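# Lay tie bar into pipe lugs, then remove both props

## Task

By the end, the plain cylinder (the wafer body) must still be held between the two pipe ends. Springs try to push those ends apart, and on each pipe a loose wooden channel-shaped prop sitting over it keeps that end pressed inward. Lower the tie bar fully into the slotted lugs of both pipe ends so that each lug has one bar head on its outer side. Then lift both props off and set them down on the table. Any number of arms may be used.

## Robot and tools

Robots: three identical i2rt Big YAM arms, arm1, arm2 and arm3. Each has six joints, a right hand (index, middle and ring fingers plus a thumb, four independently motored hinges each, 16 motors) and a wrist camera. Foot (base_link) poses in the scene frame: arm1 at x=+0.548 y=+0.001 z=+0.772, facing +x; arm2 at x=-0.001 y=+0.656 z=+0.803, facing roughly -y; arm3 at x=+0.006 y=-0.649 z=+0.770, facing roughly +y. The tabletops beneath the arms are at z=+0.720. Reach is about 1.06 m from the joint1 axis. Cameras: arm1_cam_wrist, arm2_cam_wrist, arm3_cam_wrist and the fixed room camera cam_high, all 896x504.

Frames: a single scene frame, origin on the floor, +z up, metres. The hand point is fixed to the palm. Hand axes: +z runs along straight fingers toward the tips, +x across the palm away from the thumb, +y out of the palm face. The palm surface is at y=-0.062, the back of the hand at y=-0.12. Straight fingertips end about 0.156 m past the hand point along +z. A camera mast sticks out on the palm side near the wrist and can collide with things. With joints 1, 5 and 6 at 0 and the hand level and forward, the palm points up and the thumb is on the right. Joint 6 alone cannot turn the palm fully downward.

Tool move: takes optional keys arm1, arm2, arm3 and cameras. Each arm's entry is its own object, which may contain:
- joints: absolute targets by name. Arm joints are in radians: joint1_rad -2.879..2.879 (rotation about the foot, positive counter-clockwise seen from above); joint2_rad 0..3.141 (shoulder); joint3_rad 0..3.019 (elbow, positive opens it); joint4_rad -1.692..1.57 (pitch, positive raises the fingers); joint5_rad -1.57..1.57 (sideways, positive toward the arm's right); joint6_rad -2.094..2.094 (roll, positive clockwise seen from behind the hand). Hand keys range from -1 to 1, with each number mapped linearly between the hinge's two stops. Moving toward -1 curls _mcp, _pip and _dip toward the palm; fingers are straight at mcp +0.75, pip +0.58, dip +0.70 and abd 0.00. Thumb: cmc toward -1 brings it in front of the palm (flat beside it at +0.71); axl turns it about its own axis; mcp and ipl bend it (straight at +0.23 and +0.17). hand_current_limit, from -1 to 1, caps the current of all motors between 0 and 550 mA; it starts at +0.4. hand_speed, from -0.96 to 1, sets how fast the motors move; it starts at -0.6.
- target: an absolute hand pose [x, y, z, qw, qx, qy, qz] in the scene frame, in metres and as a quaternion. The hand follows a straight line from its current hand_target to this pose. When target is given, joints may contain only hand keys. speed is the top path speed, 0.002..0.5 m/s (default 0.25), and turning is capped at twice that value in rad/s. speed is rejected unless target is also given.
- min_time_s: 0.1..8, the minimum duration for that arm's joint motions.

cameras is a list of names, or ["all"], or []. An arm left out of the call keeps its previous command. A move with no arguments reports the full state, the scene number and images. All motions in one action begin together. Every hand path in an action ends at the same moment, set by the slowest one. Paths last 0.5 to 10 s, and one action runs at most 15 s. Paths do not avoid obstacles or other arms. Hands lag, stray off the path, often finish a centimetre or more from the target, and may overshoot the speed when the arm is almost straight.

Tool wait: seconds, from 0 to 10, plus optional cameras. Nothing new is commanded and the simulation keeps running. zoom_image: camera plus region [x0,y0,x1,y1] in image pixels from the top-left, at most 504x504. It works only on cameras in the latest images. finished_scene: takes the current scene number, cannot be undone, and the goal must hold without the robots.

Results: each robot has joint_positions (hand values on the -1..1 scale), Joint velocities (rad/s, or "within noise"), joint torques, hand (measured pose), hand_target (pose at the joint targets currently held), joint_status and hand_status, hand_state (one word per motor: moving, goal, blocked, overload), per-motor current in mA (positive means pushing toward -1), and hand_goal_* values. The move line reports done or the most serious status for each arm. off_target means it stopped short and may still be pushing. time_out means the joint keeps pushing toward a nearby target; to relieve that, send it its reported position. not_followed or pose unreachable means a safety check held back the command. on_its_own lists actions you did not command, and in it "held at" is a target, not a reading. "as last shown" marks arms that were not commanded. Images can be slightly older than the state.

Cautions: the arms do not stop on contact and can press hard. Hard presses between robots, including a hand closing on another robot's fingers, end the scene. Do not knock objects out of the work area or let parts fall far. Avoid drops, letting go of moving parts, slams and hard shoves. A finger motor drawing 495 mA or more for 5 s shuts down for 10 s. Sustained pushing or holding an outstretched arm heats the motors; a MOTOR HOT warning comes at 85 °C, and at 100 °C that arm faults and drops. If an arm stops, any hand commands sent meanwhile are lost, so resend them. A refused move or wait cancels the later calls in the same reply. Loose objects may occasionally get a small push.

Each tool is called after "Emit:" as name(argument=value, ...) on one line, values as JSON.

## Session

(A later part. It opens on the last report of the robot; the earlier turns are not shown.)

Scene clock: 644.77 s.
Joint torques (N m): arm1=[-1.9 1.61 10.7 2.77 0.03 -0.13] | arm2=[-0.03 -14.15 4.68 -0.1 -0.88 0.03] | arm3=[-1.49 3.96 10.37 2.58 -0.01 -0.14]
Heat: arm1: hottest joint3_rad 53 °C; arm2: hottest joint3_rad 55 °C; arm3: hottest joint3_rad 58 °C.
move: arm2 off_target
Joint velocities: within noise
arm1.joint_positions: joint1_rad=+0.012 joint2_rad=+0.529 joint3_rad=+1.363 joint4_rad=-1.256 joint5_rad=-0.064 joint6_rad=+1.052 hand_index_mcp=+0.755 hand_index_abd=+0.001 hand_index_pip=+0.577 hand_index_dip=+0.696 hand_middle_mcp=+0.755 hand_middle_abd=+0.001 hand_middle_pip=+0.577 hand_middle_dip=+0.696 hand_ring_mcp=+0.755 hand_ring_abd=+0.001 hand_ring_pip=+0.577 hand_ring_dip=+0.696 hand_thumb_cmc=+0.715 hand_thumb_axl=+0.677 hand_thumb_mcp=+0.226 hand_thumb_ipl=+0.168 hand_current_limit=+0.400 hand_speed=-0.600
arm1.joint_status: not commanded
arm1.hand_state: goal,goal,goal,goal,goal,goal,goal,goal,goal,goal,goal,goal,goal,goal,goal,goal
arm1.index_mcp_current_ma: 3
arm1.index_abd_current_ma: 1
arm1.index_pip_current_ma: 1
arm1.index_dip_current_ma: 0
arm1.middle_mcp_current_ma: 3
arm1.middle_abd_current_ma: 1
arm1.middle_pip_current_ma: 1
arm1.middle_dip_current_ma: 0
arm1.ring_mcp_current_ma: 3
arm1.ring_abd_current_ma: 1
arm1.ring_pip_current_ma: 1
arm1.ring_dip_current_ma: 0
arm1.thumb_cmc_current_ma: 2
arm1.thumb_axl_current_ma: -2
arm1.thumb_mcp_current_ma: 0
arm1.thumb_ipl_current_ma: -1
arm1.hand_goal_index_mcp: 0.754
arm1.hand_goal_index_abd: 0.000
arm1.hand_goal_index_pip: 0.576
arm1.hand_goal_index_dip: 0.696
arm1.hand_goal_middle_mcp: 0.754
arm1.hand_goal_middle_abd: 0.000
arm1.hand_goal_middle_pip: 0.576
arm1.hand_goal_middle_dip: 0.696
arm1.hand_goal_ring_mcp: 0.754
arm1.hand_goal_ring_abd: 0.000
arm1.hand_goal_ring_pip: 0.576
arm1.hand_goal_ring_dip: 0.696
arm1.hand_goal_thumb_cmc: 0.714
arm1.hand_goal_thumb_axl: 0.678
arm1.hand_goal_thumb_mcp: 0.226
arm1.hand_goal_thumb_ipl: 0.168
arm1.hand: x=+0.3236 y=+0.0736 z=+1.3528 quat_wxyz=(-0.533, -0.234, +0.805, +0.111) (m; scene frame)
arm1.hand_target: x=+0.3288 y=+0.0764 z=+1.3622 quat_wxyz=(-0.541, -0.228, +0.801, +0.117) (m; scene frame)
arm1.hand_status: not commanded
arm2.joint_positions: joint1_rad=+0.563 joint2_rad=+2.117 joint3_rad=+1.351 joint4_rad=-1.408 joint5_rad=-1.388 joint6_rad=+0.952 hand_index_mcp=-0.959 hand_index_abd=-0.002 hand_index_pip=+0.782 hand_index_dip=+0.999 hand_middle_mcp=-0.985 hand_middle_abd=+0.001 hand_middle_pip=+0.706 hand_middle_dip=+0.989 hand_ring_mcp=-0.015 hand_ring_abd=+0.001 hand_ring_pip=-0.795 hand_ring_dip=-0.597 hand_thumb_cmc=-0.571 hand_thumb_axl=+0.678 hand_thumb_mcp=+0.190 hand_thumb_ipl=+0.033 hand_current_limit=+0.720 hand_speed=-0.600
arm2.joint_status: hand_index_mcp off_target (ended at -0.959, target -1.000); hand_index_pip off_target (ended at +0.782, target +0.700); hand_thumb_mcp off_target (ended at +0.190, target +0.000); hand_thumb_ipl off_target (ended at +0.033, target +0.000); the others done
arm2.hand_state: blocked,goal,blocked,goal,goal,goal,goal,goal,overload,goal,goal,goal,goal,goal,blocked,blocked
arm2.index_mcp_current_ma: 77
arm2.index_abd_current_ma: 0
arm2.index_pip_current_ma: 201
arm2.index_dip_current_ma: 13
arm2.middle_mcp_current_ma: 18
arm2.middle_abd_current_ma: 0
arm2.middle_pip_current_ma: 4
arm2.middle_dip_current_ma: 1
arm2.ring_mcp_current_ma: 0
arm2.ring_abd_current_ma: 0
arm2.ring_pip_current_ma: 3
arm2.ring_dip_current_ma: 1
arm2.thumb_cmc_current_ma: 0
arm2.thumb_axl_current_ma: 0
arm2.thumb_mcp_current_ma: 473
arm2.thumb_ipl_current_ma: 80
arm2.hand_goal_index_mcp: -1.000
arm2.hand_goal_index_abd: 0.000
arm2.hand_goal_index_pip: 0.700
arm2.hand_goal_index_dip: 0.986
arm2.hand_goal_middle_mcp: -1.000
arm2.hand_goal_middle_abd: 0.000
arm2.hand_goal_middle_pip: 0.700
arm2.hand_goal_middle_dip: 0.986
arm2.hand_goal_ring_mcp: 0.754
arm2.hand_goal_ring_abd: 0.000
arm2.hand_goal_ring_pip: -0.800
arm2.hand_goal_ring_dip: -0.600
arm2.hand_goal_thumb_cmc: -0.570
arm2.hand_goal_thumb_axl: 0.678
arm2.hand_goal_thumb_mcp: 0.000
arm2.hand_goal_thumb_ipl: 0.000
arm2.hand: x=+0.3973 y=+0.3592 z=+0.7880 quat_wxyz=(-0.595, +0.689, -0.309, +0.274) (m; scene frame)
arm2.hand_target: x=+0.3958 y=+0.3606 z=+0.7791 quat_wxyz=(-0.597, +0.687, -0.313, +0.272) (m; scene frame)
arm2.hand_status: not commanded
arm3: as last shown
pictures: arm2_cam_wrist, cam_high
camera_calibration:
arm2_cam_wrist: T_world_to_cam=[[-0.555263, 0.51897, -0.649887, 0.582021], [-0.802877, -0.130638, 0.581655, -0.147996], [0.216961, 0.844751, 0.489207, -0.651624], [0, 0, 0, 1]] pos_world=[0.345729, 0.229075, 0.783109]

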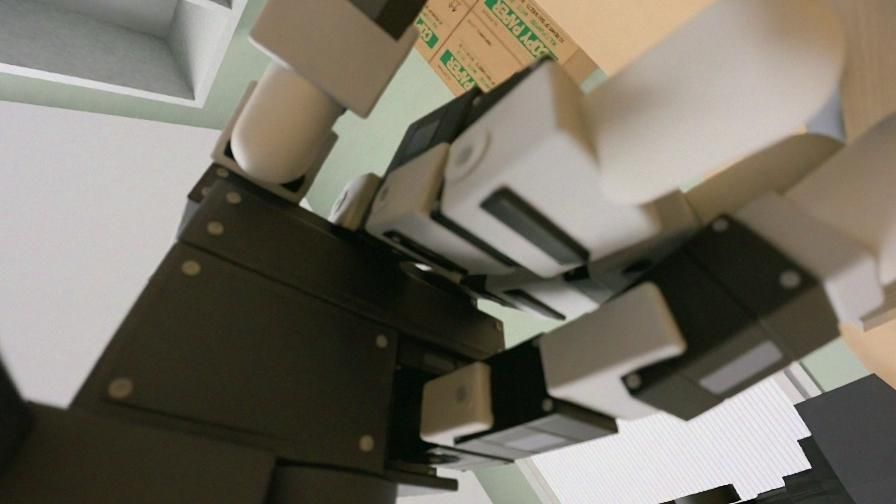

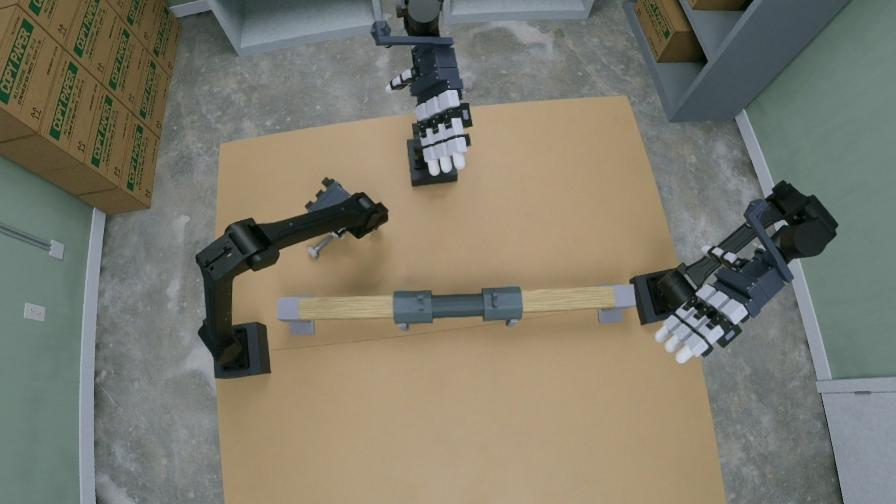

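Emit:
move(arm2={"joints": {"hand_speed": -0.4, "hand_current_limit": 0.5, "hand_thumb_mcp": 0.38, "hand_thumb_ipl": 0.08, "hand_index_mcp": -0.90, "hand_middle_mcp": -0.90, "hand_index_pip": 0.912, "hand_middle_pip": 0.912}})

Emit:
move(arm2={"joints": {"joint1_rad": 0.52, "joint2_rad": 1.93, "joint3_rad": 1.4}, "min_time_s": 1.5})

Emit:
move(arm2={"joints": {"joint4_rad": -1.10, "joint5_rad": -1.52, "joint6_rad": 1.47}, "min_time_s": 2}, cameras=["arm1_cam_wrist", "arm2_cam_wrist", "cam_high"])

Emit:
zoom_image(camera="cam_high", region=[290, 180, 410, 280])

Scene clock: 702.67 s.
Joint torques (N m): arm1=[-1.2 2.49 10.44 2.81 0.03 -0.02] | arm2=[-0.03 -14.04 4.71 -0.09 -0.68 0.02] | arm3=[-1.44 3.9 10.36 2.55 -0.01 -0.13]
Heat: arm1: hottest joint3_rad 53 °C; arm2: hottest joint3_rad 52 °C; arm3: hottest joint3_rad 59 °C.
move: arm2 off_target
Joint velocities: within noise
arm1, arm3: as last shown
arm2.joint_positions: joint1_rad=+0.562 joint2_rad=+2.117 joint3_rad=+1.351 joint4_rad=-1.408 joint5_rad=-1.392 joint6_rad=+0.954 hand_index_mcp=-0.941 hand_index_abd=-0.001 hand_index_pip=+0.859 hand_index_dip=+0.980 hand_middle_mcp=-0.939 hand_middle_abd=+0.000 hand_middle_pip=+0.862 hand_middle_dip=+0.978 hand_ring_mcp=-0.015 hand_ring_abd=+0.001 hand_ring_pip=-0.795 hand_ring_dip=-0.597 hand_thumb_cmc=-0.571 hand_thumb_axl=+0.678 hand_thumb_mcp=+0.376 hand_thumb_ipl=+0.078 hand_current_limit=+0.500 hand_speed=-0.400
arm2.joint_status: hand_index_mcp off_target (ended at -0.941, target -0.900); hand_index_pip off_target (ended at +0.859, target +0.912); hand_middle_mcp off_target (ended at -0.939, target -0.900); hand_middle_pip off_target (ended at +0.862, target +0.912); the others done
arm2.hand_state: blocked,goal,blocked,goal,blocked,goal,blocked,goal,overload,goal,goal,goal,goal,goal,goal,goal
arm2.index_mcp_current_ma: -79
arm2.index_abd_current_ma: 0
arm2.index_pip_current_ma: -103
arm2.index_dip_current_ma: -4
arm2.middle_mcp_current_ma: -73
arm2.middle_abd_current_ma: 0
arm2.middle_pip_current_ma: -94
arm2.middle_dip_current_ma: -6
arm2.ring_mcp_current_ma: 0
arm2.ring_abd_current_ma: 0
arm2.ring_pip_current_ma: 3
arm2.ring_dip_current_ma: 1
arm2.thumb_cmc_current_ma: 0
arm2.thumb_axl_current_ma: 0
arm2.thumb_mcp_current_ma: -4
arm2.thumb_ipl_current_ma: -1
arm2.hand_goal_index_mcp: -0.900
arm2.hand_goal_index_abd: 0.000
arm2.hand_goal_index_pip: 0.912
arm2.hand_goal_index_dip: 0.986
arm2.hand_goal_middle_mcp: -0.900
arm2.hand_goal_middle_abd: 0.000
arm2.hand_goal_middle_pip: 0.912
arm2.hand_goal_middle_dip: 0.986
arm2.hand_goal_ring_mcp: 0.754
arm2.hand_goal_ring_abd: 0.000
arm2.hand_goal_ring_pip: -0.800
arm2.hand_goal_ring_dip: -0.600
arm2.hand_goal_thumb_cmc: -0.570
arm2.hand_goal_thumb_axl: 0.678
arm2.hand_goal_thumb_mcp: 0.380
arm2.hand_goal_thumb_ipl: 0.080
arm2.hand: x=+0.3977 y=+0.3591 z=+0.7888 quat_wxyz=(-0.596, +0.688, -0.310, +0.276) (m; scene frame)
arm2.hand_target: x=+0.3958 y=+0.3605 z=+0.7792 quat_wxyz=(-0.597, +0.687, -0.313, +0.272) (m; scene frame)
arm2.hand_status: not commanded
pictures: none

Scene clock: 704.63 s.
Joint torques (N m): arm1=[-1.2 2.67 10.7 2.81 0.04 -0.06] | arm2=[-1.14 -16.09 8.68 0.18 -0.82 -0.05] | arm3=[-1.49 3.96 10.36 2.56 -0.01 -0.13]
Heat: arm1: hottest joint3_rad 53 °C; arm2: hottest joint3_rad 52 °C; arm3: hottest joint3_rad 59 °C.
move: arm2 done
Joint velocities: within noise
arm1, arm3: as last shown
arm2.joint_positions: joint1_rad=+0.532 joint2_rad=+1.949 joint3_rad=+1.360 joint4_rad=-1.408 joint5_rad=-1.392 joint6_rad=+0.954 hand_index_mcp=-0.898 hand_index_abd=-0.001 hand_index_pip=+0.909 hand_index_dip=+0.983 hand_middle_mcp=-0.898 hand_middle_abd=+0.000 hand_middle_pip=+0.909 hand_middle_dip=+0.983 hand_ring_mcp=-0.015 hand_ring_abd=+0.001 hand_ring_pip=-0.795 hand_ring_dip=-0.597 hand_thumb_cmc=-0.571 hand_thumb_axl=+0.678 hand_thumb_mcp=+0.376 hand_thumb_ipl=+0.078 hand_current_limit=+0.500 hand_speed=-0.400
arm2.joint_status: all done
arm2.hand_state: goal,goal,goal,goal,goal,goal,goal,goal,overload,goal,goal,goal,goal,goal,goal,goal
arm2.index_mcp_current_ma: 1
arm2.index_abd_current_ma: 0
arm2.index_pip_current_ma: -1
arm2.index_dip_current_ma: -1
arm2.middle_mcp_current_ma: 1
arm2.middle_abd_current_ma: 0
arm2.middle_pip_current_ma: -1
arm2.middle_dip_current_ma: -1
arm2.ring_mcp_current_ma: 0
arm2.ring_abd_current_ma: 0
arm2.ring_pip_current_ma: 3
arm2.ring_dip_current_ma: 1
arm2.thumb_cmc_current_ma: 0
arm2.thumb_axl_current_ma: 0
arm2.thumb_mcp_current_ma: -4
arm2.thumb_ipl_current_ma: -1
arm2.hand_goal_index_mcp: -0.900
arm2.hand_goal_index_abd: 0.000
arm2.hand_goal_index_pip: 0.912
arm2.hand_goal_index_dip: 0.986
arm2.hand_goal_middle_mcp: -0.900
arm2.hand_goal_middle_abd: 0.000
arm2.hand_goal_middle_pip: 0.912
arm2.hand_goal_middle_dip: 0.986
arm2.hand_goal_ring_mcp: 0.754
arm2.hand_goal_ring_abd: 0.000
arm2.hand_goal_ring_pip: -0.800
arm2.hand_goal_ring_dip: -0.600
arm2.hand_goal_thumb_cmc: -0.570
arm2.hand_goal_thumb_axl: 0.678
arm2.hand_goal_thumb_mcp: 0.380
arm2.hand_goal_thumb_ipl: 0.080
arm2.on_its_own: hand_index_mcp moved +0.043 to your old target -0.900; hand_index_pip moved +0.050 to your old target +0.912; hand_middle_mcp moved +0.041 to your old target -0.900; hand_middle_pip moved +0.047 to your old target +0.912
arm2.hand: x=+0.3999 y=+0.3286 z=+0.8685 quat_wxyz=(-0.554, +0.710, -0.270, +0.341) (m; scene frame)
arm2.hand_target: x=+0.4055 y=+0.3081 z=+0.8878 quat_wxyz=(-0.536, +0.718, -0.254, +0.365) (m; scene frame)
arm2.hand_status: not commanded
pictures: none

Scene clock: 707.50 s.
Joint torques (N m): arm1=[-0.62 1.85 10.96 2.81 0.04 -0.04] | arm2=[-1.03 -16.56 9.03 0.49 -1.19 0.15] | arm3=[-1.49 3.96 10.35 2.56 -0.01 -0.14]
Heat: arm1: hottest joint3_rad 53 °C; arm2: hottest joint3_rad 52 °C; arm3: hottest joint3_rad 59 °C.
move: arm2 done
Joint velocities: within noise
arm1, arm3: as last shown
arm2.joint_positions: joint1_rad=+0.532 joint2_rad=+1.949 joint3_rad=+1.360 joint4_rad=-1.112 joint5_rad=-1.516 joint6_rad=+1.457 hand_index_mcp=-0.898 hand_index_abd=-0.001 hand_index_pip=+0.909 hand_index_dip=+0.983 hand_middle_mcp=-0.898 hand_middle_abd=+0.000 hand_middle_pip=+0.909 hand_middle_dip=+0.983 hand_ring_mcp=-0.037 hand_ring_abd=+0.001 hand_ring_pip=-0.795 hand_ring_dip=-0.597 hand_thumb_cmc=-0.571 hand_thumb_axl=+0.678 hand_thumb_mcp=+0.376 hand_thumb_ipl=+0.078 hand_current_limit=+0.500 hand_speed=-0.400
arm2.joint_status: all done
arm2.hand_state: goal,goal,goal,goal,goal,goal,goal,goal,overload,goal,goal,goal,goal,goal,goal,goal
arm2.index_mcp_current_ma: 1
arm2.index_abd_current_ma: 0
arm2.index_pip_current_ma: -1
arm2.index_dip_current_ma: -1
arm2.middle_mcp_current_ma: 1
arm2.middle_abd_current_ma: 0
arm2.middle_pip_current_ma: -1
arm2.middle_dip_current_ma: -1
arm2.ring_mcp_current_ma: 0
arm2.ring_abd_current_ma: 0
arm2.ring_pip_current_ma: 3
arm2.ring_dip_current_ma: 1
arm2.thumb_cmc_current_ma: 0
arm2.thumb_axl_current_ma: 0
arm2.thumb_mcp_current_ma: -3
arm2.thumb_ipl_current_ma: -1
arm2.hand_goal_index_mcp: -0.900
arm2.hand_goal_index_abd: 0.000
arm2.hand_goal_index_pip: 0.912
arm2.hand_goal_index_dip: 0.986
arm2.hand_goal_middle_mcp: -0.900
arm2.hand_goal_middle_abd: 0.000
arm2.hand_goal_middle_pip: 0.912
arm2.hand_goal_middle_dip: 0.986
arm2.hand_goal_ring_mcp: 0.754
arm2.hand_goal_ring_abd: 0.000
arm2.hand_goal_ring_pip: -0.800
arm2.hand_goal_ring_dip: -0.600
arm2.hand_goal_thumb_cmc: -0.570
arm2.hand_goal_thumb_axl: 0.678
arm2.hand_goal_thumb_mcp: 0.380
arm2.hand_goal_thumb_ipl: 0.080
arm2.hand: x=+0.4179 y=+0.3237 z=+0.8834 quat_wxyz=(-0.612, +0.635, -0.345, +0.321) (m; scene frame)
arm2.hand_target: x=+0.4230 y=+0.3049 z=+0.9049 quat_wxyz=(-0.601, +0.641, -0.332, +0.344) (m; scene frame)
arm2.hand_status: not commanded
pictures: arm1_cam_wrist, arm2_cam_wrist, cam_high
camera_calibration:
arm1_cam_wrist: T_world_to_cam=[[0.0246854, 0.922684, -0.384765, 0.487379], [0.948057, -0.143706, -0.283789, 0.0409494], [-0.317141, -0.357774, -0.878305, 1.44155], [0, 0, 0, 1]] pos_world=[0.40632, 0.0719357, 1.46526]
arm2_cam_wrist: T_world_to_cam=[[-0.440297, 0.634558, -0.635197, 0.575534], [-0.84986, -0.0663452, 0.522816, -0.140708], [0.289615, 0.770022, 0.568497, -0.749027], [0, 0, 0, 1]] pos_world=[0.350753, 0.202223, 0.864962]

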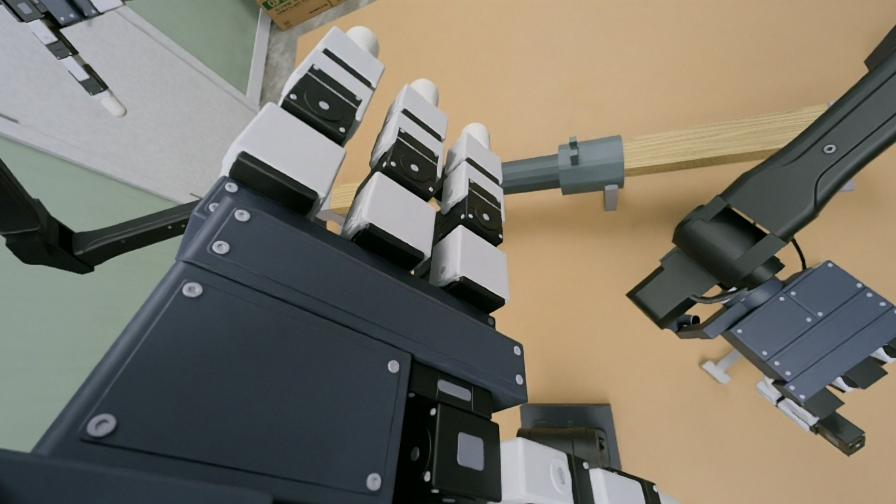

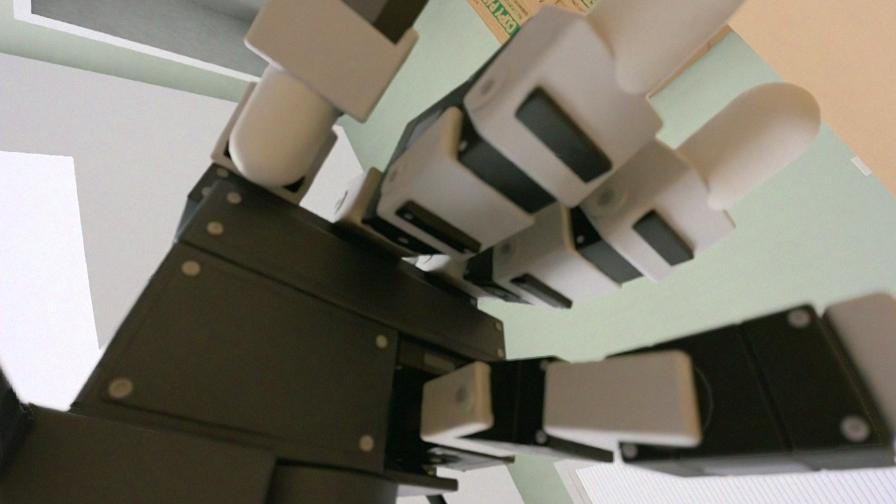

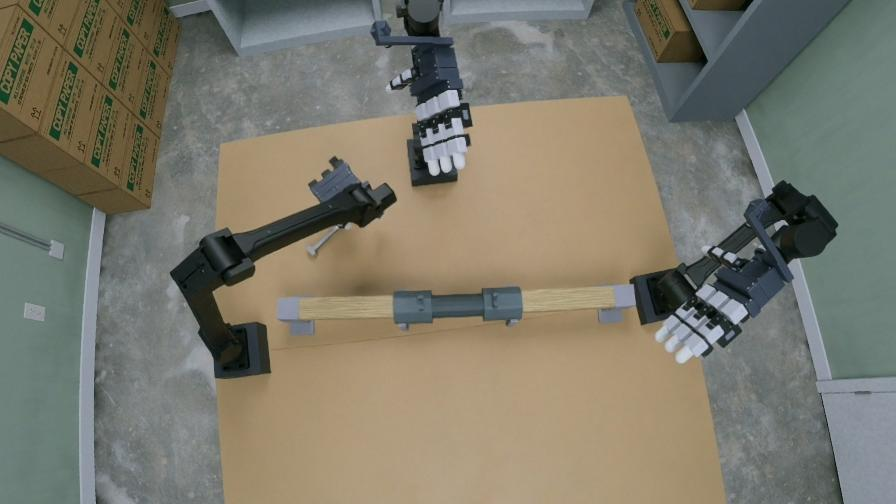

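Scaled by 4.200 from the camera's 896x504 image, which has a finer 1280x720 frame.

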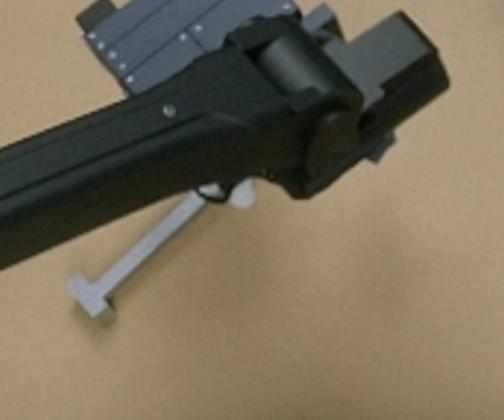

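Emit:
move(arm2={"joints": {"joint1_rad": 0.1}, "min_time_s": 2}, cameras=["arm1_cam_wrist", "cam_high"])

Emit:
zoom_image(camera="cam_high", region=[290, 180, 390, 270])

Emit:
zoom_image(camera="arm1_cam_wrist", region=[660, 220, 860, 400])

Scene clock: 720.20 s.
Joint torques (N m): arm1=[-2.37 1.67 10.76 2.99 0.04 -0.07] | arm2=[-0.79 -16.32 9.01 0.5 -0.89 0.17] | arm3=[-1.38 4.07 10.36 2.56 -0.01 -0.14]
Heat: arm1: hottest joint3_rad 53 °C; arm2: hottest joint3_rad 53 °C; arm3: hottest joint3_rad 59 °C.
move: arm2 done
Joint velocities: within noise
arm1, arm3: as last shown
arm2.joint_positions: joint1_rad=+0.109 joint2_rad=+1.949 joint3_rad=+1.360 joint4_rad=-1.112 joint5_rad=-1.523 joint6_rad=+1.458 hand_index_mcp=-0.898 hand_index_abd=-0.001 hand_index_pip=+0.909 hand_index_dip=+0.983 hand_middle_mcp=-0.898 hand_middle_abd=+0.000 hand_middle_pip=+0.909 hand_middle_dip=+0.983 hand_ring_mcp=-0.061 hand_ring_abd=+0.001 hand_ring_pip=-0.795 hand_ring_dip=-0.597 hand_thumb_cmc=-0.571 hand_thumb_axl=+0.678 hand_thumb_mcp=+0.377 hand_thumb_ipl=+0.078 hand_current_limit=+0.500 hand_speed=-0.400
arm2.joint_status: all done
arm2.hand_state: goal,goal,goal,goal,goal,goal,goal,goal,overload,goal,goal,goal,goal,goal,goal,goal
arm2.index_mcp_current_ma: 1
arm2.index_abd_current_ma: 0
arm2.index_pip_current_ma: -1
arm2.index_dip_current_ma: -1
arm2.middle_mcp_current_ma: 1
arm2.middle_abd_current_ma: 0
arm2.middle_pip_current_ma: -1
arm2.middle_dip_current_ma: -1
arm2.ring_mcp_current_ma: 0
arm2.ring_abd_current_ma: 0
arm2.ring_pip_current_ma: 3
arm2.ring_dip_current_ma: 1
arm2.thumb_cmc_current_ma: 0
arm2.thumb_axl_current_ma: 0
arm2.thumb_mcp_current_ma: -2
arm2.thumb_ipl_current_ma: -1
arm2.hand_goal_index_mcp: -0.900
arm2.hand_goal_index_abd: 0.000
arm2.hand_goal_index_pip: 0.912
arm2.hand_goal_index_dip: 0.986
arm2.hand_goal_middle_mcp: -0.900
arm2.hand_goal_middle_abd: 0.000
arm2.hand_goal_middle_pip: 0.912
arm2.hand_goal_middle_dip: 0.986
arm2.hand_goal_ring_mcp: 0.754
arm2.hand_goal_ring_abd: 0.000
arm2.hand_goal_ring_pip: -0.800
arm2.hand_goal_ring_dip: -0.600
arm2.hand_goal_thumb_cmc: -0.570
arm2.hand_goal_thumb_axl: 0.678
arm2.hand_goal_thumb_mcp: 0.380
arm2.hand_goal_thumb_ipl: 0.080
arm2.hand: x=+0.2457 y=+0.1808 z=+0.8826 quat_wxyz=(-0.533, +0.545, -0.471, +0.443) (m; scene frame)
arm2.hand_target: x=+0.2432 y=+0.1622 z=+0.9029 quat_wxyz=(-0.516, +0.557, -0.459, +0.461) (m; scene frame)
arm2.hand_status: not commanded
pictures: arm1_cam_wrist, cam_high
camera_calibration:
arm1_cam_wrist: T_world_to_cam=[[0.0246854, 0.922684, -0.384765, 0.487379], [0.948057, -0.143706, -0.283789, 0.0409494], [-0.317141, -0.357774, -0.878305, 1.44155], [0, 0, 0, 1]] pos_world=[0.40632, 0.0719357, 1.46526]

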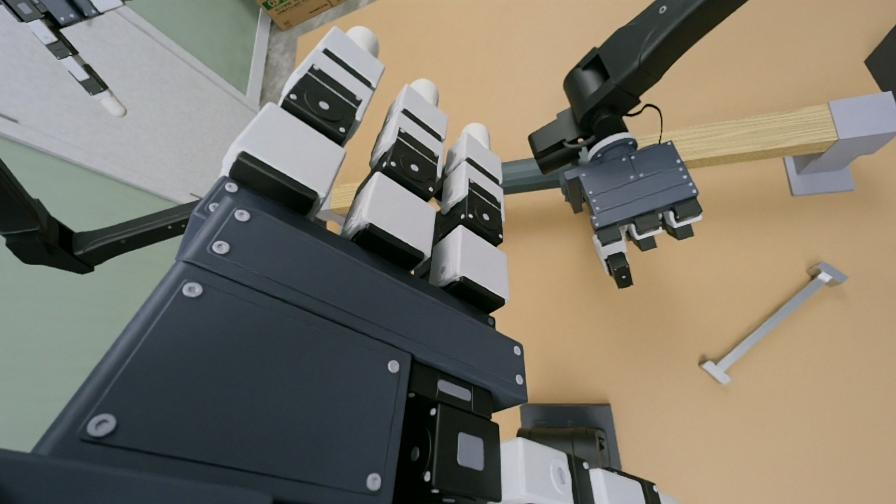

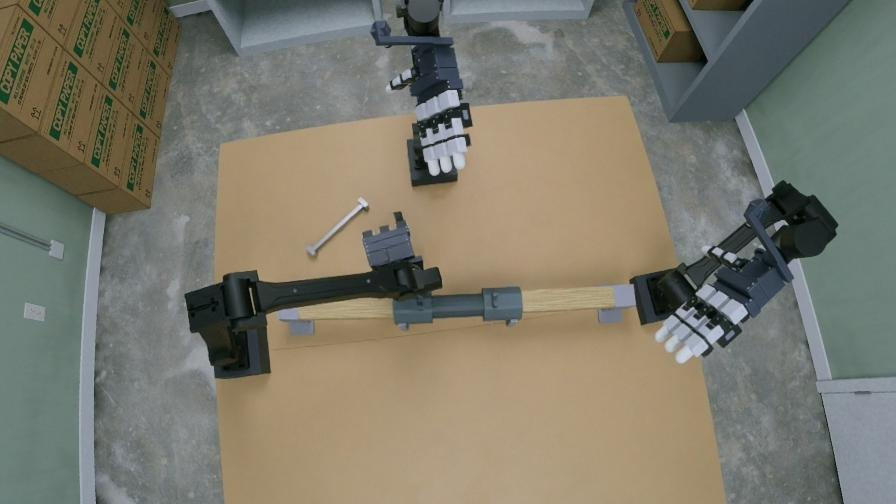

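Scaled by 5.040 from the camera's 896x504 image, which has a finer 1280x720 frame.

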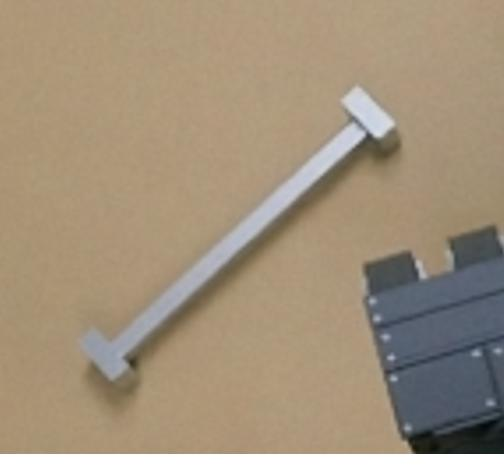

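Scaled by 2.520 from the camera's 896x504 image, which has a finer 1280x720 frame.

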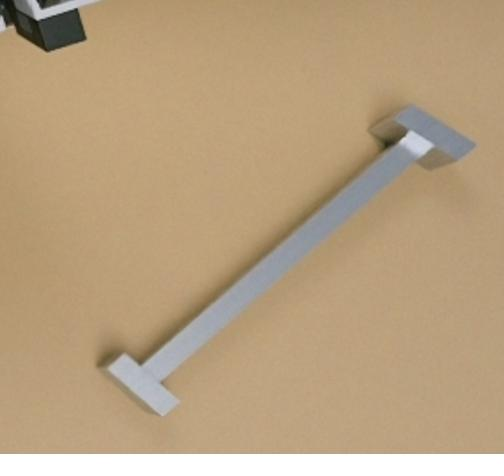

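Emit:
move(arm2={"target": [0.405, 0.360, 0.83, -0.5149, 0.7409, -0.3541, 0.2461], "speed": 0.2, "joints": {"hand_index_mcp": -0.78, "hand_middle_mcp": -0.78, "hand_index_pip": 1.0, "hand_middle_pip": 1.0, "hand_index_dip": 1.0, "hand_middle_dip": 1.0, "hand_thumb_mcp": 0.226, "hand_thumb_ipl": 0.168}})

Emit:
move(arm2={"target": [0.408, 0.358, 0.785, -0.5149, 0.7409, -0.3541, 0.2461], "speed": 0.08}, cameras=["arm1_cam_wrist", "arm2_cam_wrist", "cam_high"])

Emit:
zoom_image(camera="cam_high", region=[290, 190, 370, 270])

Scene clock: 801.97 s.
Joint torques (N m): arm1=[-1.44 1.96 10.89 2.91 -0.01 -0.15] | arm2=[-0.03 -15.5 6 0.54 -0.75 0.12] | arm3=[-1.49 3.9 10.37 2.63 -0.02 -0.12]
Heat: arm1: hottest joint3_rad 53 °C; arm2: hottest joint3_rad 57 °C; arm3: hottest joint3_rad 59 °C.
move: arm2 done
Joint velocities: within noise
arm1, arm3: as last shown
arm2.joint_positions: joint1_rad=+0.627 joint2_rad=+1.903 joint3_rad=+1.241 joint4_rad=-0.948 joint5_rad=-1.209 joint6_rad=+1.551 hand_index_mcp=-0.777 hand_index_abd=-0.001 hand_index_pip=+0.997 hand_index_dip=+0.997 hand_middle_mcp=-0.777 hand_middle_abd=+0.000 hand_middle_pip=+0.997 hand_middle_dip=+0.997 hand_ring_mcp=-0.065 hand_ring_abd=+0.001 hand_ring_pip=-0.795 hand_ring_dip=-0.597 hand_thumb_cmc=-0.571 hand_thumb_axl=+0.678 hand_thumb_mcp=+0.226 hand_thumb_ipl=+0.166 hand_current_limit=+0.500 hand_speed=-0.400
arm2.joint_status: all done
arm2.hand_state: goal,goal,goal,goal,goal,goal,goal,goal,overload,goal,goal,goal,goal,goal,goal,goal
arm2.index_mcp_current_ma: 1
arm2.index_abd_current_ma: 0
arm2.index_pip_current_ma: -1
arm2.index_dip_current_ma: -1
arm2.middle_mcp_current_ma: 2
arm2.middle_abd_current_ma: 0
arm2.middle_pip_current_ma: -1
arm2.middle_dip_current_ma: -1
arm2.ring_mcp_current_ma: 0
arm2.ring_abd_current_ma: 0
arm2.ring_pip_current_ma: 3
arm2.ring_dip_current_ma: 1
arm2.thumb_cmc_current_ma: 0
arm2.thumb_axl_current_ma: 0
arm2.thumb_mcp_current_ma: 0
arm2.thumb_ipl_current_ma: -2
arm2.hand_goal_index_mcp: -0.780
arm2.hand_goal_index_abd: 0.000
arm2.hand_goal_index_pip: 1.000
arm2.hand_goal_index_dip: 1.000
arm2.hand_goal_middle_mcp: -0.780
arm2.hand_goal_middle_abd: 0.000
arm2.hand_goal_middle_pip: 1.000
arm2.hand_goal_middle_dip: 1.000
arm2.hand_goal_ring_mcp: 0.754
arm2.hand_goal_ring_abd: 0.000
arm2.hand_goal_ring_pip: -0.800
arm2.hand_goal_ring_dip: -0.600
arm2.hand_goal_thumb_cmc: -0.570
arm2.hand_goal_thumb_axl: 0.678
arm2.hand_goal_thumb_mcp: 0.226
arm2.hand_goal_thumb_ipl: 0.168
arm2.hand: x=+0.4031 y=+0.3625 z=+0.8226 quat_wxyz=(-0.520, +0.739, -0.356, +0.239) (m; scene frame)
arm2.hand_target: x=+0.4049 y=+0.3601 z=+0.8299 quat_wxyz=(-0.515, +0.741, -0.354, +0.246) (m; scene frame)
arm2.hand_status: done (0.008 m and 1.0 deg from the pose sent, 0.245 m and 34.7 deg at the start)
pictures: none

Scene clock: 803.27 s.
Joint torques (N m): arm1=[-1.2 1.44 10.58 2.81 0.07 -0.01] | arm2=[0.09 -14.1 5.91 0.75 -0.79 0.13] | arm3=[-1.44 3.96 10.36 2.58 -0.02 -0.13]
Heat: arm1: hottest joint3_rad 53 °C; arm2: hottest joint3_rad 57 °C; arm3: hottest joint3_rad 59 °C.
move: arm2 done
Joint velocities: within noise
arm1: as last shown
arm2.joint_positions: joint1_rad=+0.627 joint2_rad=+1.956 joint3_rad=+1.220 joint4_rad=-0.846 joint5_rad=-1.208 joint6_rad=+1.554 hand_index_mcp=-0.777 hand_index_abd=-0.001 hand_index_pip=+0.997 hand_index_dip=+0.997 hand_middle_mcp=-0.777 hand_middle_abd=+0.000 hand_middle_pip=+0.997 hand_middle_dip=+0.997 hand_ring_mcp=-0.065 hand_ring_abd=+0.001 hand_ring_pip=-0.795 hand_ring_dip=-0.597 hand_thumb_cmc=-0.571 hand_thumb_axl=+0.678 hand_thumb_mcp=+0.226 hand_thumb_ipl=+0.166 hand_current_limit=+0.500 hand_speed=-0.400
arm2.joint_status: not commanded
arm2.hand_state: goal,goal,goal,goal,goal,goal,goal,goal,overload,goal,goal,goal,goal,goal,goal,goal
arm2.index_mcp_current_ma: 1
arm2.index_abd_current_ma: 0
arm2.index_pip_current_ma: -1
arm2.index_dip_current_ma: -1
arm2.middle_mcp_current_ma: 2
arm2.middle_abd_current_ma: 0
arm2.middle_pip_current_ma: -1
arm2.middle_dip_current_ma: -1
arm2.ring_mcp_current_ma: 0
arm2.ring_abd_current_ma: 0
arm2.ring_pip_current_ma: 3
arm2.ring_dip_current_ma: 1
arm2.thumb_cmc_current_ma: 0
arm2.thumb_axl_current_ma: 0
arm2.thumb_mcp_current_ma: 0
arm2.thumb_ipl_current_ma: -2
arm2.hand_goal_index_mcp: -0.780
arm2.hand_goal_index_abd: 0.000
arm2.hand_goal_index_pip: 1.000
arm2.hand_goal_index_dip: 1.000
arm2.hand_goal_middle_mcp: -0.780
arm2.hand_goal_middle_abd: 0.000
arm2.hand_goal_middle_pip: 1.000
arm2.hand_goal_middle_dip: 1.000
arm2.hand_goal_ring_mcp: 0.754
arm2.hand_goal_ring_abd: 0.000
arm2.hand_goal_ring_pip: -0.800
arm2.hand_goal_ring_dip: -0.600
arm2.hand_goal_thumb_cmc: -0.570
arm2.hand_goal_thumb_axl: 0.678
arm2.hand_goal_thumb_mcp: 0.226
arm2.hand_goal_thumb_ipl: 0.168
arm2.hand: x=+0.4066 y=+0.3585 z=+0.7897 quat_wxyz=(-0.515, +0.742, -0.351, +0.248) (m; scene frame)
arm2.hand_target: x=+0.4080 y=+0.3579 z=+0.7851 quat_wxyz=(-0.515, +0.741, -0.354, +0.246) (m; scene frame)
arm2.hand_status: done (0.005 m and 0.4 deg from the pose sent, 0.038 m and 1.0 deg at the start)
arm3.joint_positions: joint1_rad=+0.443 joint2_rad=+0.524 joint3_rad=+1.325 joint4_rad=-1.149 joint5_rad=-0.043 joint6_rad=+1.166 hand_index_mcp=+0.754 hand_index_abd=+0.001 hand_index_pip=+0.577 hand_index_dip=+0.696 hand_middle_mcp=+0.754 hand_middle_abd=+0.001 hand_middle_pip=+0.577 hand_middle_dip=+0.696 hand_ring_mcp=+0.754 hand_ring_abd=+0.001 hand_ring_pip=+0.577 hand_ring_dip=+0.696 hand_thumb_cmc=+0.714 hand_thumb_axl=+0.677 hand_thumb_mcp=+0.226 hand_thumb_ipl=+0.168 hand_current_limit=+0.400 hand_speed=-0.600
arm3.joint_status: not commanded
arm3.hand_state: goal,goal,goal,goal,goal,goal,goal,goal,goal,goal,goal,goal,goal,goal,goal,goal
arm3.index_mcp_current_ma: 0
arm3.index_abd_current_ma: 0
arm3.index_pip_current_ma: 0
arm3.index_dip_current_ma: 0
arm3.middle_mcp_current_ma: 0
arm3.middle_abd_current_ma: 0
arm3.middle_pip_current_ma: 0
arm3.middle_dip_current_ma: 0
arm3.ring_mcp_current_ma: 0
arm3.ring_abd_current_ma: 0
arm3.ring_pip_current_ma: 0
arm3.ring_dip_current_ma: 0
arm3.thumb_cmc_current_ma: 0
arm3.thumb_axl_current_ma: 0
arm3.thumb_mcp_current_ma: 0
arm3.thumb_ipl_current_ma: 0
arm3.hand_goal_index_mcp: 0.754
arm3.hand_goal_index_abd: 0.000
arm3.hand_goal_index_pip: 0.576
arm3.hand_goal_index_dip: 0.696
arm3.hand_goal_middle_mcp: 0.754
arm3.hand_goal_middle_abd: 0.000
arm3.hand_goal_middle_pip: 0.576
arm3.hand_goal_middle_dip: 0.696
arm3.hand_goal_ring_mcp: 0.754
arm3.hand_goal_ring_abd: 0.000
arm3.hand_goal_ring_pip: 0.576
arm3.hand_goal_ring_dip: 0.696
arm3.hand_goal_thumb_cmc: 0.714
arm3.hand_goal_thumb_axl: 0.678
arm3.hand_goal_thumb_mcp: 0.226
arm3.hand_goal_thumb_ipl: 0.168
arm3.hand: x=-0.0297 y=-0.4101 z=+1.3519 quat_wxyz=(-0.439, +0.259, +0.773, +0.379) (m; scene frame)
arm3.hand_target: x=-0.0277 y=-0.4139 z=+1.3638 quat_wxyz=(-0.447, +0.257, +0.765, +0.386) (m; scene frame)
arm3.hand_status: not commanded
pictures: arm1_cam_wrist, arm2_cam_wrist, cam_high
camera_calibration:
arm1_cam_wrist: T_world_to_cam=[[0.0246854, 0.922684, -0.384765, 0.487379], [0.948057, -0.143706, -0.283789, 0.0409494], [-0.317141, -0.357774, -0.878305, 1.44155], [0, 0, 0, 1]] pos_world=[0.40632, 0.0719357, 1.46526]
arm2_cam_wrist: T_world_to_cam=[[-0.641276, 0.456579, -0.616685, 0.619707], [-0.698666, -0.0151798, 0.715287, -0.330906], [0.317224, 0.889553, 0.32873, -0.584074], [0, 0, 0, 1]] pos_world=[0.351493, 0.231597, 0.81086]

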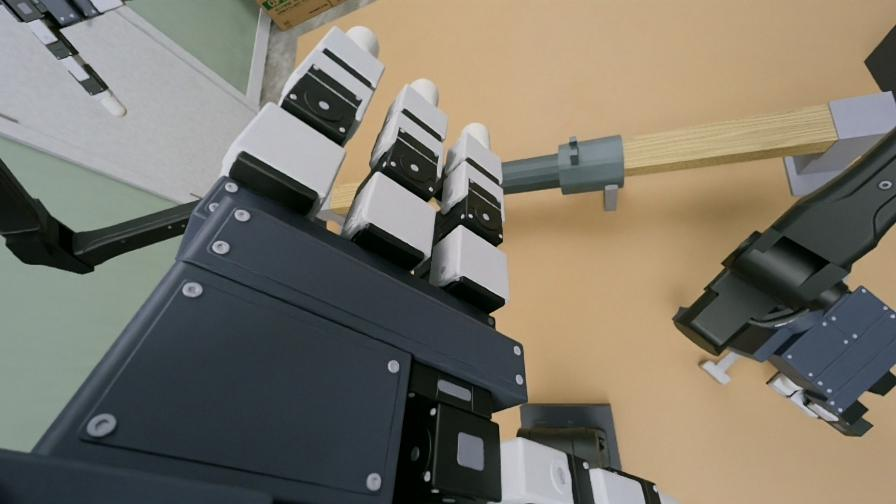

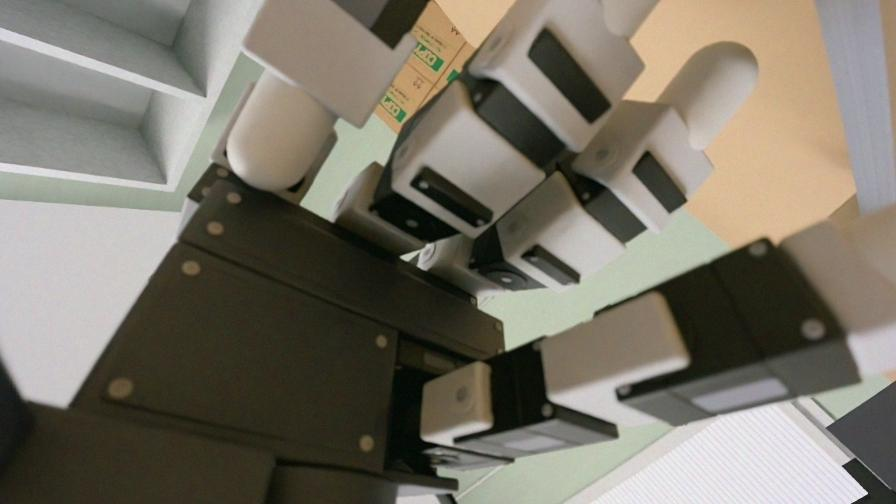

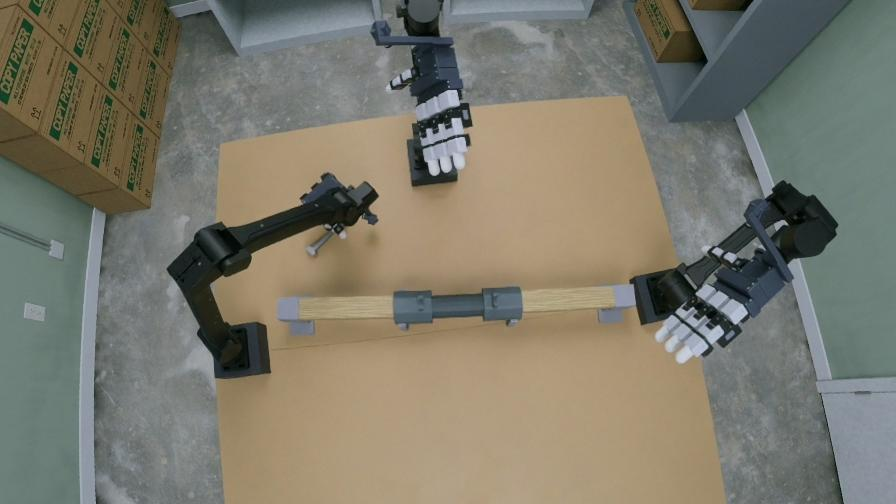

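Scaled by 6.300 from the camera's 896x504 image, which has a finer 1280x720 frame.

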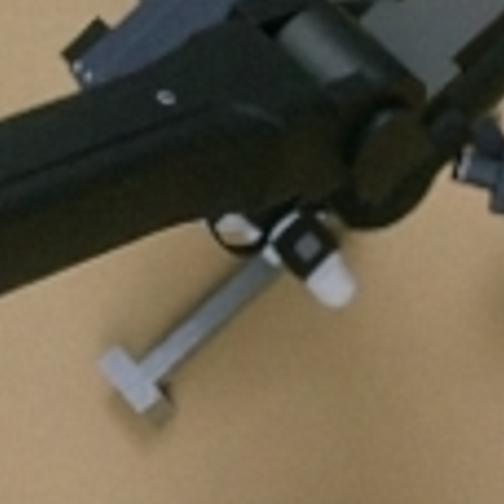

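Emit:
move(arm2={"target": [0.4085, 0.3595, 0.766, -0.5149, 0.7409, -0.3541, 0.2461], "speed": 0.06})

Emit:
move(arm2={"joints": {"hand_speed": -0.6, "hand_index_mcp": -0.86, "hand_middle_mcp": -0.86, "hand_thumb_mcp": 0.16, "hand_thumb_ipl": 0.09}}, cameras=["arm2_cam_wrist", "cam_high"])

Emit:
zoom_image(camera="cam_high", region=[290, 190, 370, 270])

Scene clock: 814.20 s.
Joint torques (N m): arm1=[-1.2 2.84 10.92 2.93 0.04 -0.04] | arm2=[0.38 -13.27 5.75 0.81 -0.79 0.17] | arm3=[-1.44 3.96 10.37 2.58 -0.01 -0.14]
Heat: arm1: hottest joint3_rad 53 °C; arm2: hottest joint3_rad 56 °C; arm3: hottest joint3_rad 59 °C.
move: arm2 done
Joint velocities: within noise
arm1, arm3: as last shown
arm2.joint_positions: joint1_rad=+0.627 joint2_rad=+1.986 joint3_rad=+1.211 joint4_rad=-0.796 joint5_rad=-1.208 joint6_rad=+1.561 hand_index_mcp=-0.777 hand_index_abd=-0.001 hand_index_pip=+0.997 hand_index_dip=+0.997 hand_middle_mcp=-0.777 hand_middle_abd=+0.000 hand_middle_pip=+0.997 hand_middle_dip=+0.997 hand_ring_mcp=-0.065 hand_ring_abd=+0.001 hand_ring_pip=-0.795 hand_ring_dip=-0.597 hand_thumb_cmc=-0.571 hand_thumb_axl=+0.678 hand_thumb_mcp=+0.226 hand_thumb_ipl=+0.166 hand_current_limit=+0.500 hand_speed=-0.400
arm2.joint_status: not commanded
arm2.hand_state: goal,goal,goal,goal,goal,goal,goal,goal,overload,goal,goal,goal,goal,goal,goal,goal
arm2.index_mcp_current_ma: 1
arm2.index_abd_current_ma: 0
arm2.index_pip_current_ma: -1
arm2.index_dip_current_ma: -1
arm2.middle_mcp_current_ma: 2
arm2.middle_abd_current_ma: 0
arm2.middle_pip_current_ma: -1
arm2.middle_dip_current_ma: -1
arm2.ring_mcp_current_ma: 0
arm2.ring_abd_current_ma: 0
arm2.ring_pip_current_ma: 3
arm2.ring_dip_current_ma: 1
arm2.thumb_cmc_current_ma: 0
arm2.thumb_axl_current_ma: 0
arm2.thumb_mcp_current_ma: 0
arm2.thumb_ipl_current_ma: -2
arm2.hand_goal_index_mcp: -0.780
arm2.hand_goal_index_abd: 0.000
arm2.hand_goal_index_pip: 1.000
arm2.hand_goal_index_dip: 1.000
arm2.hand_goal_middle_mcp: -0.780
arm2.hand_goal_middle_abd: 0.000
arm2.hand_goal_middle_pip: 1.000
arm2.hand_goal_middle_dip: 1.000
arm2.hand_goal_ring_mcp: 0.754
arm2.hand_goal_ring_abd: 0.000
arm2.hand_goal_ring_pip: -0.800
arm2.hand_goal_ring_dip: -0.600
arm2.hand_goal_thumb_cmc: -0.570
arm2.hand_goal_thumb_axl: 0.678
arm2.hand_goal_thumb_mcp: 0.226
arm2.hand_goal_thumb_ipl: 0.168
arm2.hand: x=+0.4074 y=+0.3578 z=+0.7725 quat_wxyz=(-0.514, +0.742, -0.350, +0.251) (m; scene frame)
arm2.hand_target: x=+0.4084 y=+0.3595 z=+0.7660 quat_wxyz=(-0.515, +0.741, -0.354, +0.246) (m; scene frame)
arm2.hand_status: done (0.007 m and 0.7 deg from the pose sent, 0.024 m and 0.4 deg at the start)
pictures: none

Scene clock: 814.73 s.
Joint torques (N m): arm1=[-2.14 2.2 10.84 2.85 0.04 -0.07] | arm2=[0.32 -13.57 5.6 0.73 -0.79 0.16] | arm3=[-1.38 3.96 10.35 2.55 -0.01 -0.13]
Heat: arm1: hottest joint3_rad 53 °C; arm2: hottest joint3_rad 56 °C; arm3: hottest joint3_rad 59 °C.
move: arm2 done
Joint velocities: within noise
arm1.joint_positions: joint1_rad=+0.012 joint2_rad=+0.529 joint3_rad=+1.363 joint4_rad=-1.256 joint5_rad=-0.064 joint6_rad=+1.052 hand_index_mcp=+0.755 hand_index_abd=+0.001 hand_index_pip=+0.577 hand_index_dip=+0.696 hand_middle_mcp=+0.755 hand_middle_abd=+0.001 hand_middle_pip=+0.577 hand_middle_dip=+0.696 hand_ring_mcp=+0.755 hand_ring_abd=+0.001 hand_ring_pip=+0.577 hand_ring_dip=+0.696 hand_thumb_cmc=+0.715 hand_thumb_axl=+0.677 hand_thumb_mcp=+0.226 hand_thumb_ipl=+0.168 hand_current_limit=+0.400 hand_speed=-0.600
arm1.joint_status: not commanded
arm1.hand_state: goal,goal,goal,goal,goal,goal,goal,goal,goal,goal,goal,goal,goal,goal,goal,goal
arm1.index_mcp_current_ma: 3
arm1.index_abd_current_ma: 1
arm1.index_pip_current_ma: 1
arm1.index_dip_current_ma: 0
arm1.middle_mcp_current_ma: 3
arm1.middle_abd_current_ma: 1
arm1.middle_pip_current_ma: 1
arm1.middle_dip_current_ma: 0
arm1.ring_mcp_current_ma: 3
arm1.ring_abd_current_ma: 1
arm1.ring_pip_current_ma: 1
arm1.ring_dip_current_ma: 0
arm1.thumb_cmc_current_ma: 2
arm1.thumb_axl_current_ma: -2
arm1.thumb_mcp_current_ma: 0
arm1.thumb_ipl_current_ma: -1
arm1.hand_goal_index_mcp: 0.754
arm1.hand_goal_index_abd: 0.000
arm1.hand_goal_index_pip: 0.576
arm1.hand_goal_index_dip: 0.696
arm1.hand_goal_middle_mcp: 0.754
arm1.hand_goal_middle_abd: 0.000
arm1.hand_goal_middle_pip: 0.576
arm1.hand_goal_middle_dip: 0.696
arm1.hand_goal_ring_mcp: 0.754
arm1.hand_goal_ring_abd: 0.000
arm1.hand_goal_ring_pip: 0.576
arm1.hand_goal_ring_dip: 0.696
arm1.hand_goal_thumb_cmc: 0.714
arm1.hand_goal_thumb_axl: 0.678
arm1.hand_goal_thumb_mcp: 0.226
arm1.hand_goal_thumb_ipl: 0.168
arm1.hand: x=+0.3236 y=+0.0736 z=+1.3528 quat_wxyz=(-0.533, -0.234, +0.805, +0.111) (m; scene frame)
arm1.hand_target: x=+0.3288 y=+0.0764 z=+1.3622 quat_wxyz=(-0.541, -0.228, +0.801, +0.117) (m; scene frame)
arm1.hand_status: not commanded
arm2.joint_positions: joint1_rad=+0.627 joint2_rad=+1.986 joint3_rad=+1.211 joint4_rad=-0.796 joint5_rad=-1.208 joint6_rad=+1.561 hand_index_mcp=-0.847 hand_index_abd=-0.001 hand_index_pip=+0.998 hand_index_dip=+0.997 hand_middle_mcp=-0.846 hand_middle_abd=+0.000 hand_middle_pip=+0.998 hand_middle_dip=+0.997 hand_ring_mcp=-0.065 hand_ring_abd=+0.001 hand_ring_pip=-0.795 hand_ring_dip=-0.597 hand_thumb_cmc=-0.571 hand_thumb_axl=+0.678 hand_thumb_mcp=+0.161 hand_thumb_ipl=+0.092 hand_current_limit=+0.500 hand_speed=-0.600
arm2.joint_status: all done
arm2.hand_state: goal,goal,goal,goal,goal,goal,goal,goal,overload,goal,goal,goal,goal,goal,goal,goal
arm2.index_mcp_current_ma: 13
arm2.index_abd_current_ma: 0
arm2.index_pip_current_ma: -1
arm2.index_dip_current_ma: -1
arm2.middle_mcp_current_ma: 16
arm2.middle_abd_current_ma: 0
arm2.middle_pip_current_ma: -1
arm2.middle_dip_current_ma: -1
arm2.ring_mcp_current_ma: 0
arm2.ring_abd_current_ma: 0
arm2.ring_pip_current_ma: 3
arm2.ring_dip_current_ma: 1
arm2.thumb_cmc_current_ma: 0
arm2.thumb_axl_current_ma: 0
arm2.thumb_mcp_current_ma: 0
arm2.thumb_ipl_current_ma: 1
arm2.hand_goal_index_mcp: -0.860
arm2.hand_goal_index_abd: 0.000
arm2.hand_goal_index_pip: 1.000
arm2.hand_goal_index_dip: 1.000
arm2.hand_goal_middle_mcp: -0.860
arm2.hand_goal_middle_abd: 0.000
arm2.hand_goal_middle_pip: 1.000
arm2.hand_goal_middle_dip: 1.000
arm2.hand_goal_ring_mcp: 0.754
arm2.hand_goal_ring_abd: 0.000
arm2.hand_goal_ring_pip: -0.800
arm2.hand_goal_ring_dip: -0.600
arm2.hand_goal_thumb_cmc: -0.570
arm2.hand_goal_thumb_axl: 0.678
arm2.hand_goal_thumb_mcp: 0.160
arm2.hand_goal_thumb_ipl: 0.090
arm2.hand: x=+0.4074 y=+0.3579 z=+0.7725 quat_wxyz=(-0.514, +0.742, -0.351, +0.251) (m; scene frame)
arm2.hand_target: x=+0.4084 y=+0.3595 z=+0.7660 quat_wxyz=(-0.515, +0.741, -0.354, +0.246) (m; scene frame)
arm2.hand_status: not commanded
arm3: as last shown
pictures: arm2_cam_wrist, cam_high
camera_calibration:
arm2_cam_wrist: T_world_to_cam=[[-0.63837, 0.456012, -0.620111, 0.611657], [-0.700741, -0.0109366, 0.713332, -0.317168], [0.318506, 0.889906, 0.326528, -0.577018], [0, 0, 0, 1]] pos_world=[0.351994, 0.231101, 0.793953]

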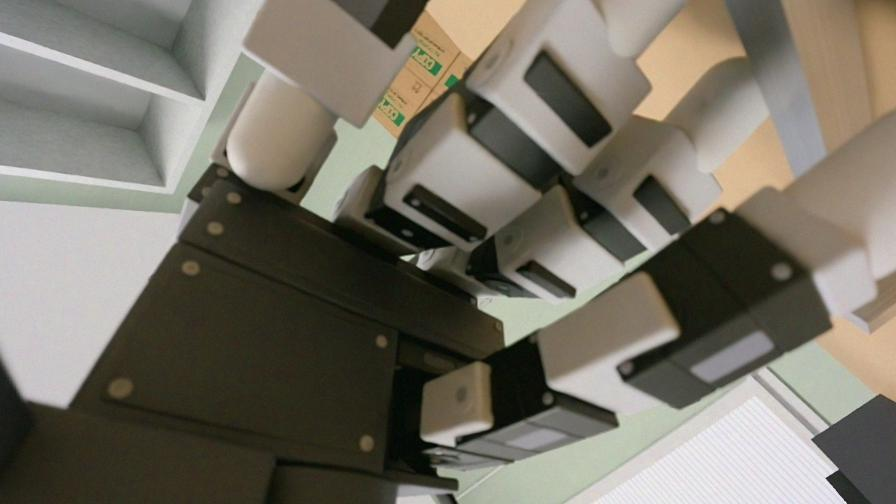

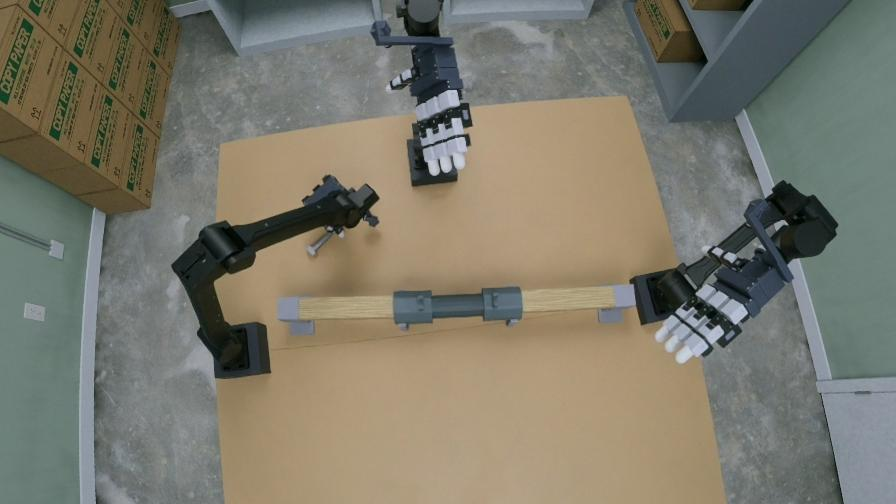

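Scaled by 6.300 from the camera's 896x504 image, which has a finer 1280x720 frame.

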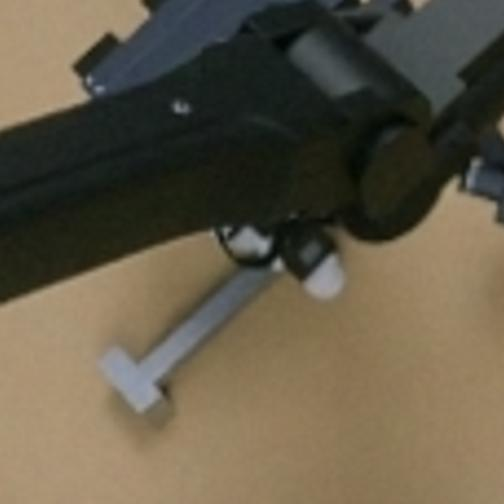

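Emit:
move(arm2={"target":[0.4074,0.3579,0.757,-0.5149,0.7409,-0.3541,0.2461],"speed":0.04}, cameras=["arm2_cam_wrist","cam_high"])

Scene clock: 881.27 s.
Joint torques (N m): arm1=[-1.85 2.84 10.71 2.63 0.01 -0.06] | arm2=[0.09 -13.51 5.6 0.73 -0.77 0.05] | arm3=[-1.49 3.96 10.36 2.54 -0.01 -0.14]
Heat: arm1: hottest joint3_rad 53 °C; arm2: hottest joint3_rad 54 °C; arm3: hottest joint3_rad 59 °C.
move: arm2 done
Joint velocities: within noise
arm1, arm3: as last shown
arm2.joint_positions: joint1_rad=+0.627 joint2_rad=+2.002 joint3_rad=+1.211 joint4_rad=-0.788 joint5_rad=-1.208 joint6_rad=+1.561 hand_index_mcp=-0.848 hand_index_abd=-0.001 hand_index_pip=+0.998 hand_index_dip=+0.997 hand_middle_mcp=-0.848 hand_middle_abd=+0.000 hand_middle_pip=+1.000 hand_middle_dip=+0.999 hand_ring_mcp=-0.065 hand_ring_abd=+0.001 hand_ring_pip=-0.795 hand_ring_dip=-0.597 hand_thumb_cmc=-0.571 hand_thumb_axl=+0.678 hand_thumb_mcp=+0.161 hand_thumb_ipl=+0.092 hand_current_limit=+0.500 hand_speed=-0.600
arm2.joint_status: not commanded
arm2.hand_state: goal,goal,goal,goal,goal,goal,goal,goal,overload,goal,goal,goal,goal,goal,goal,goal
arm2.index_mcp_current_ma: 13
arm2.index_abd_current_ma: 0
arm2.index_pip_current_ma: -1
arm2.index_dip_current_ma: -1
arm2.middle_mcp_current_ma: 12
arm2.middle_abd_current_ma: 0
arm2.middle_pip_current_ma: 0
arm2.middle_dip_current_ma: 0
arm2.ring_mcp_current_ma: 0
arm2.ring_abd_current_ma: 0
arm2.ring_pip_current_ma: 3
arm2.ring_dip_current_ma: 1
arm2.thumb_cmc_current_ma: 0
arm2.thumb_axl_current_ma: 0
arm2.thumb_mcp_current_ma: 0
arm2.thumb_ipl_current_ma: 1
arm2.hand_goal_index_mcp: -0.860
arm2.hand_goal_index_abd: 0.000
arm2.hand_goal_index_pip: 1.000
arm2.hand_goal_index_dip: 1.000
arm2.hand_goal_middle_mcp: -0.860
arm2.hand_goal_middle_abd: 0.000
arm2.hand_goal_middle_pip: 1.000
arm2.hand_goal_middle_dip: 1.000
arm2.hand_goal_ring_mcp: 0.754
arm2.hand_goal_ring_abd: 0.000
arm2.hand_goal_ring_pip: -0.800
arm2.hand_goal_ring_dip: -0.600
arm2.hand_goal_thumb_cmc: -0.570
arm2.hand_goal_thumb_axl: 0.678
arm2.hand_goal_thumb_mcp: 0.160
arm2.hand_goal_thumb_ipl: 0.090
arm2.hand: x=+0.4068 y=+0.3587 z=+0.7648 quat_wxyz=(-0.515, +0.741, -0.353, +0.247) (m; scene frame)
arm2.hand_target: x=+0.4073 y=+0.3580 z=+0.7571 quat_wxyz=(-0.515, +0.741, -0.354, +0.246) (m; scene frame)
arm2.hand_status: done (0.008 m and 0.2 deg from the pose sent, 0.016 m and 0.7 deg at the start)
pictures: arm2_cam_wrist, cam_high
camera_calibration:
arm2_cam_wrist: T_world_to_cam=[[-0.64161, 0.459945, -0.613829, 0.601237], [-0.697033, -0.0156296, 0.716868, -0.314662], [0.320126, 0.88781, 0.330625, -0.578109], [0, 0, 0, 1]] pos_world=[0.351498, 0.231797, 0.785766]

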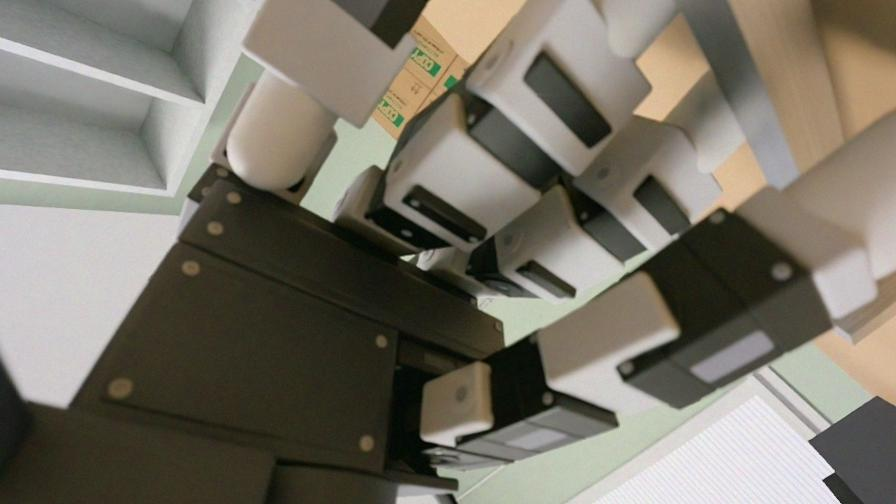

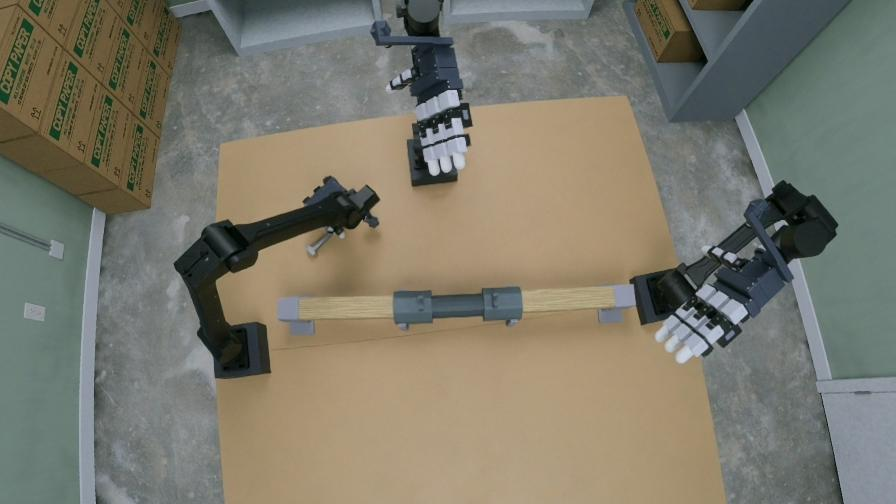

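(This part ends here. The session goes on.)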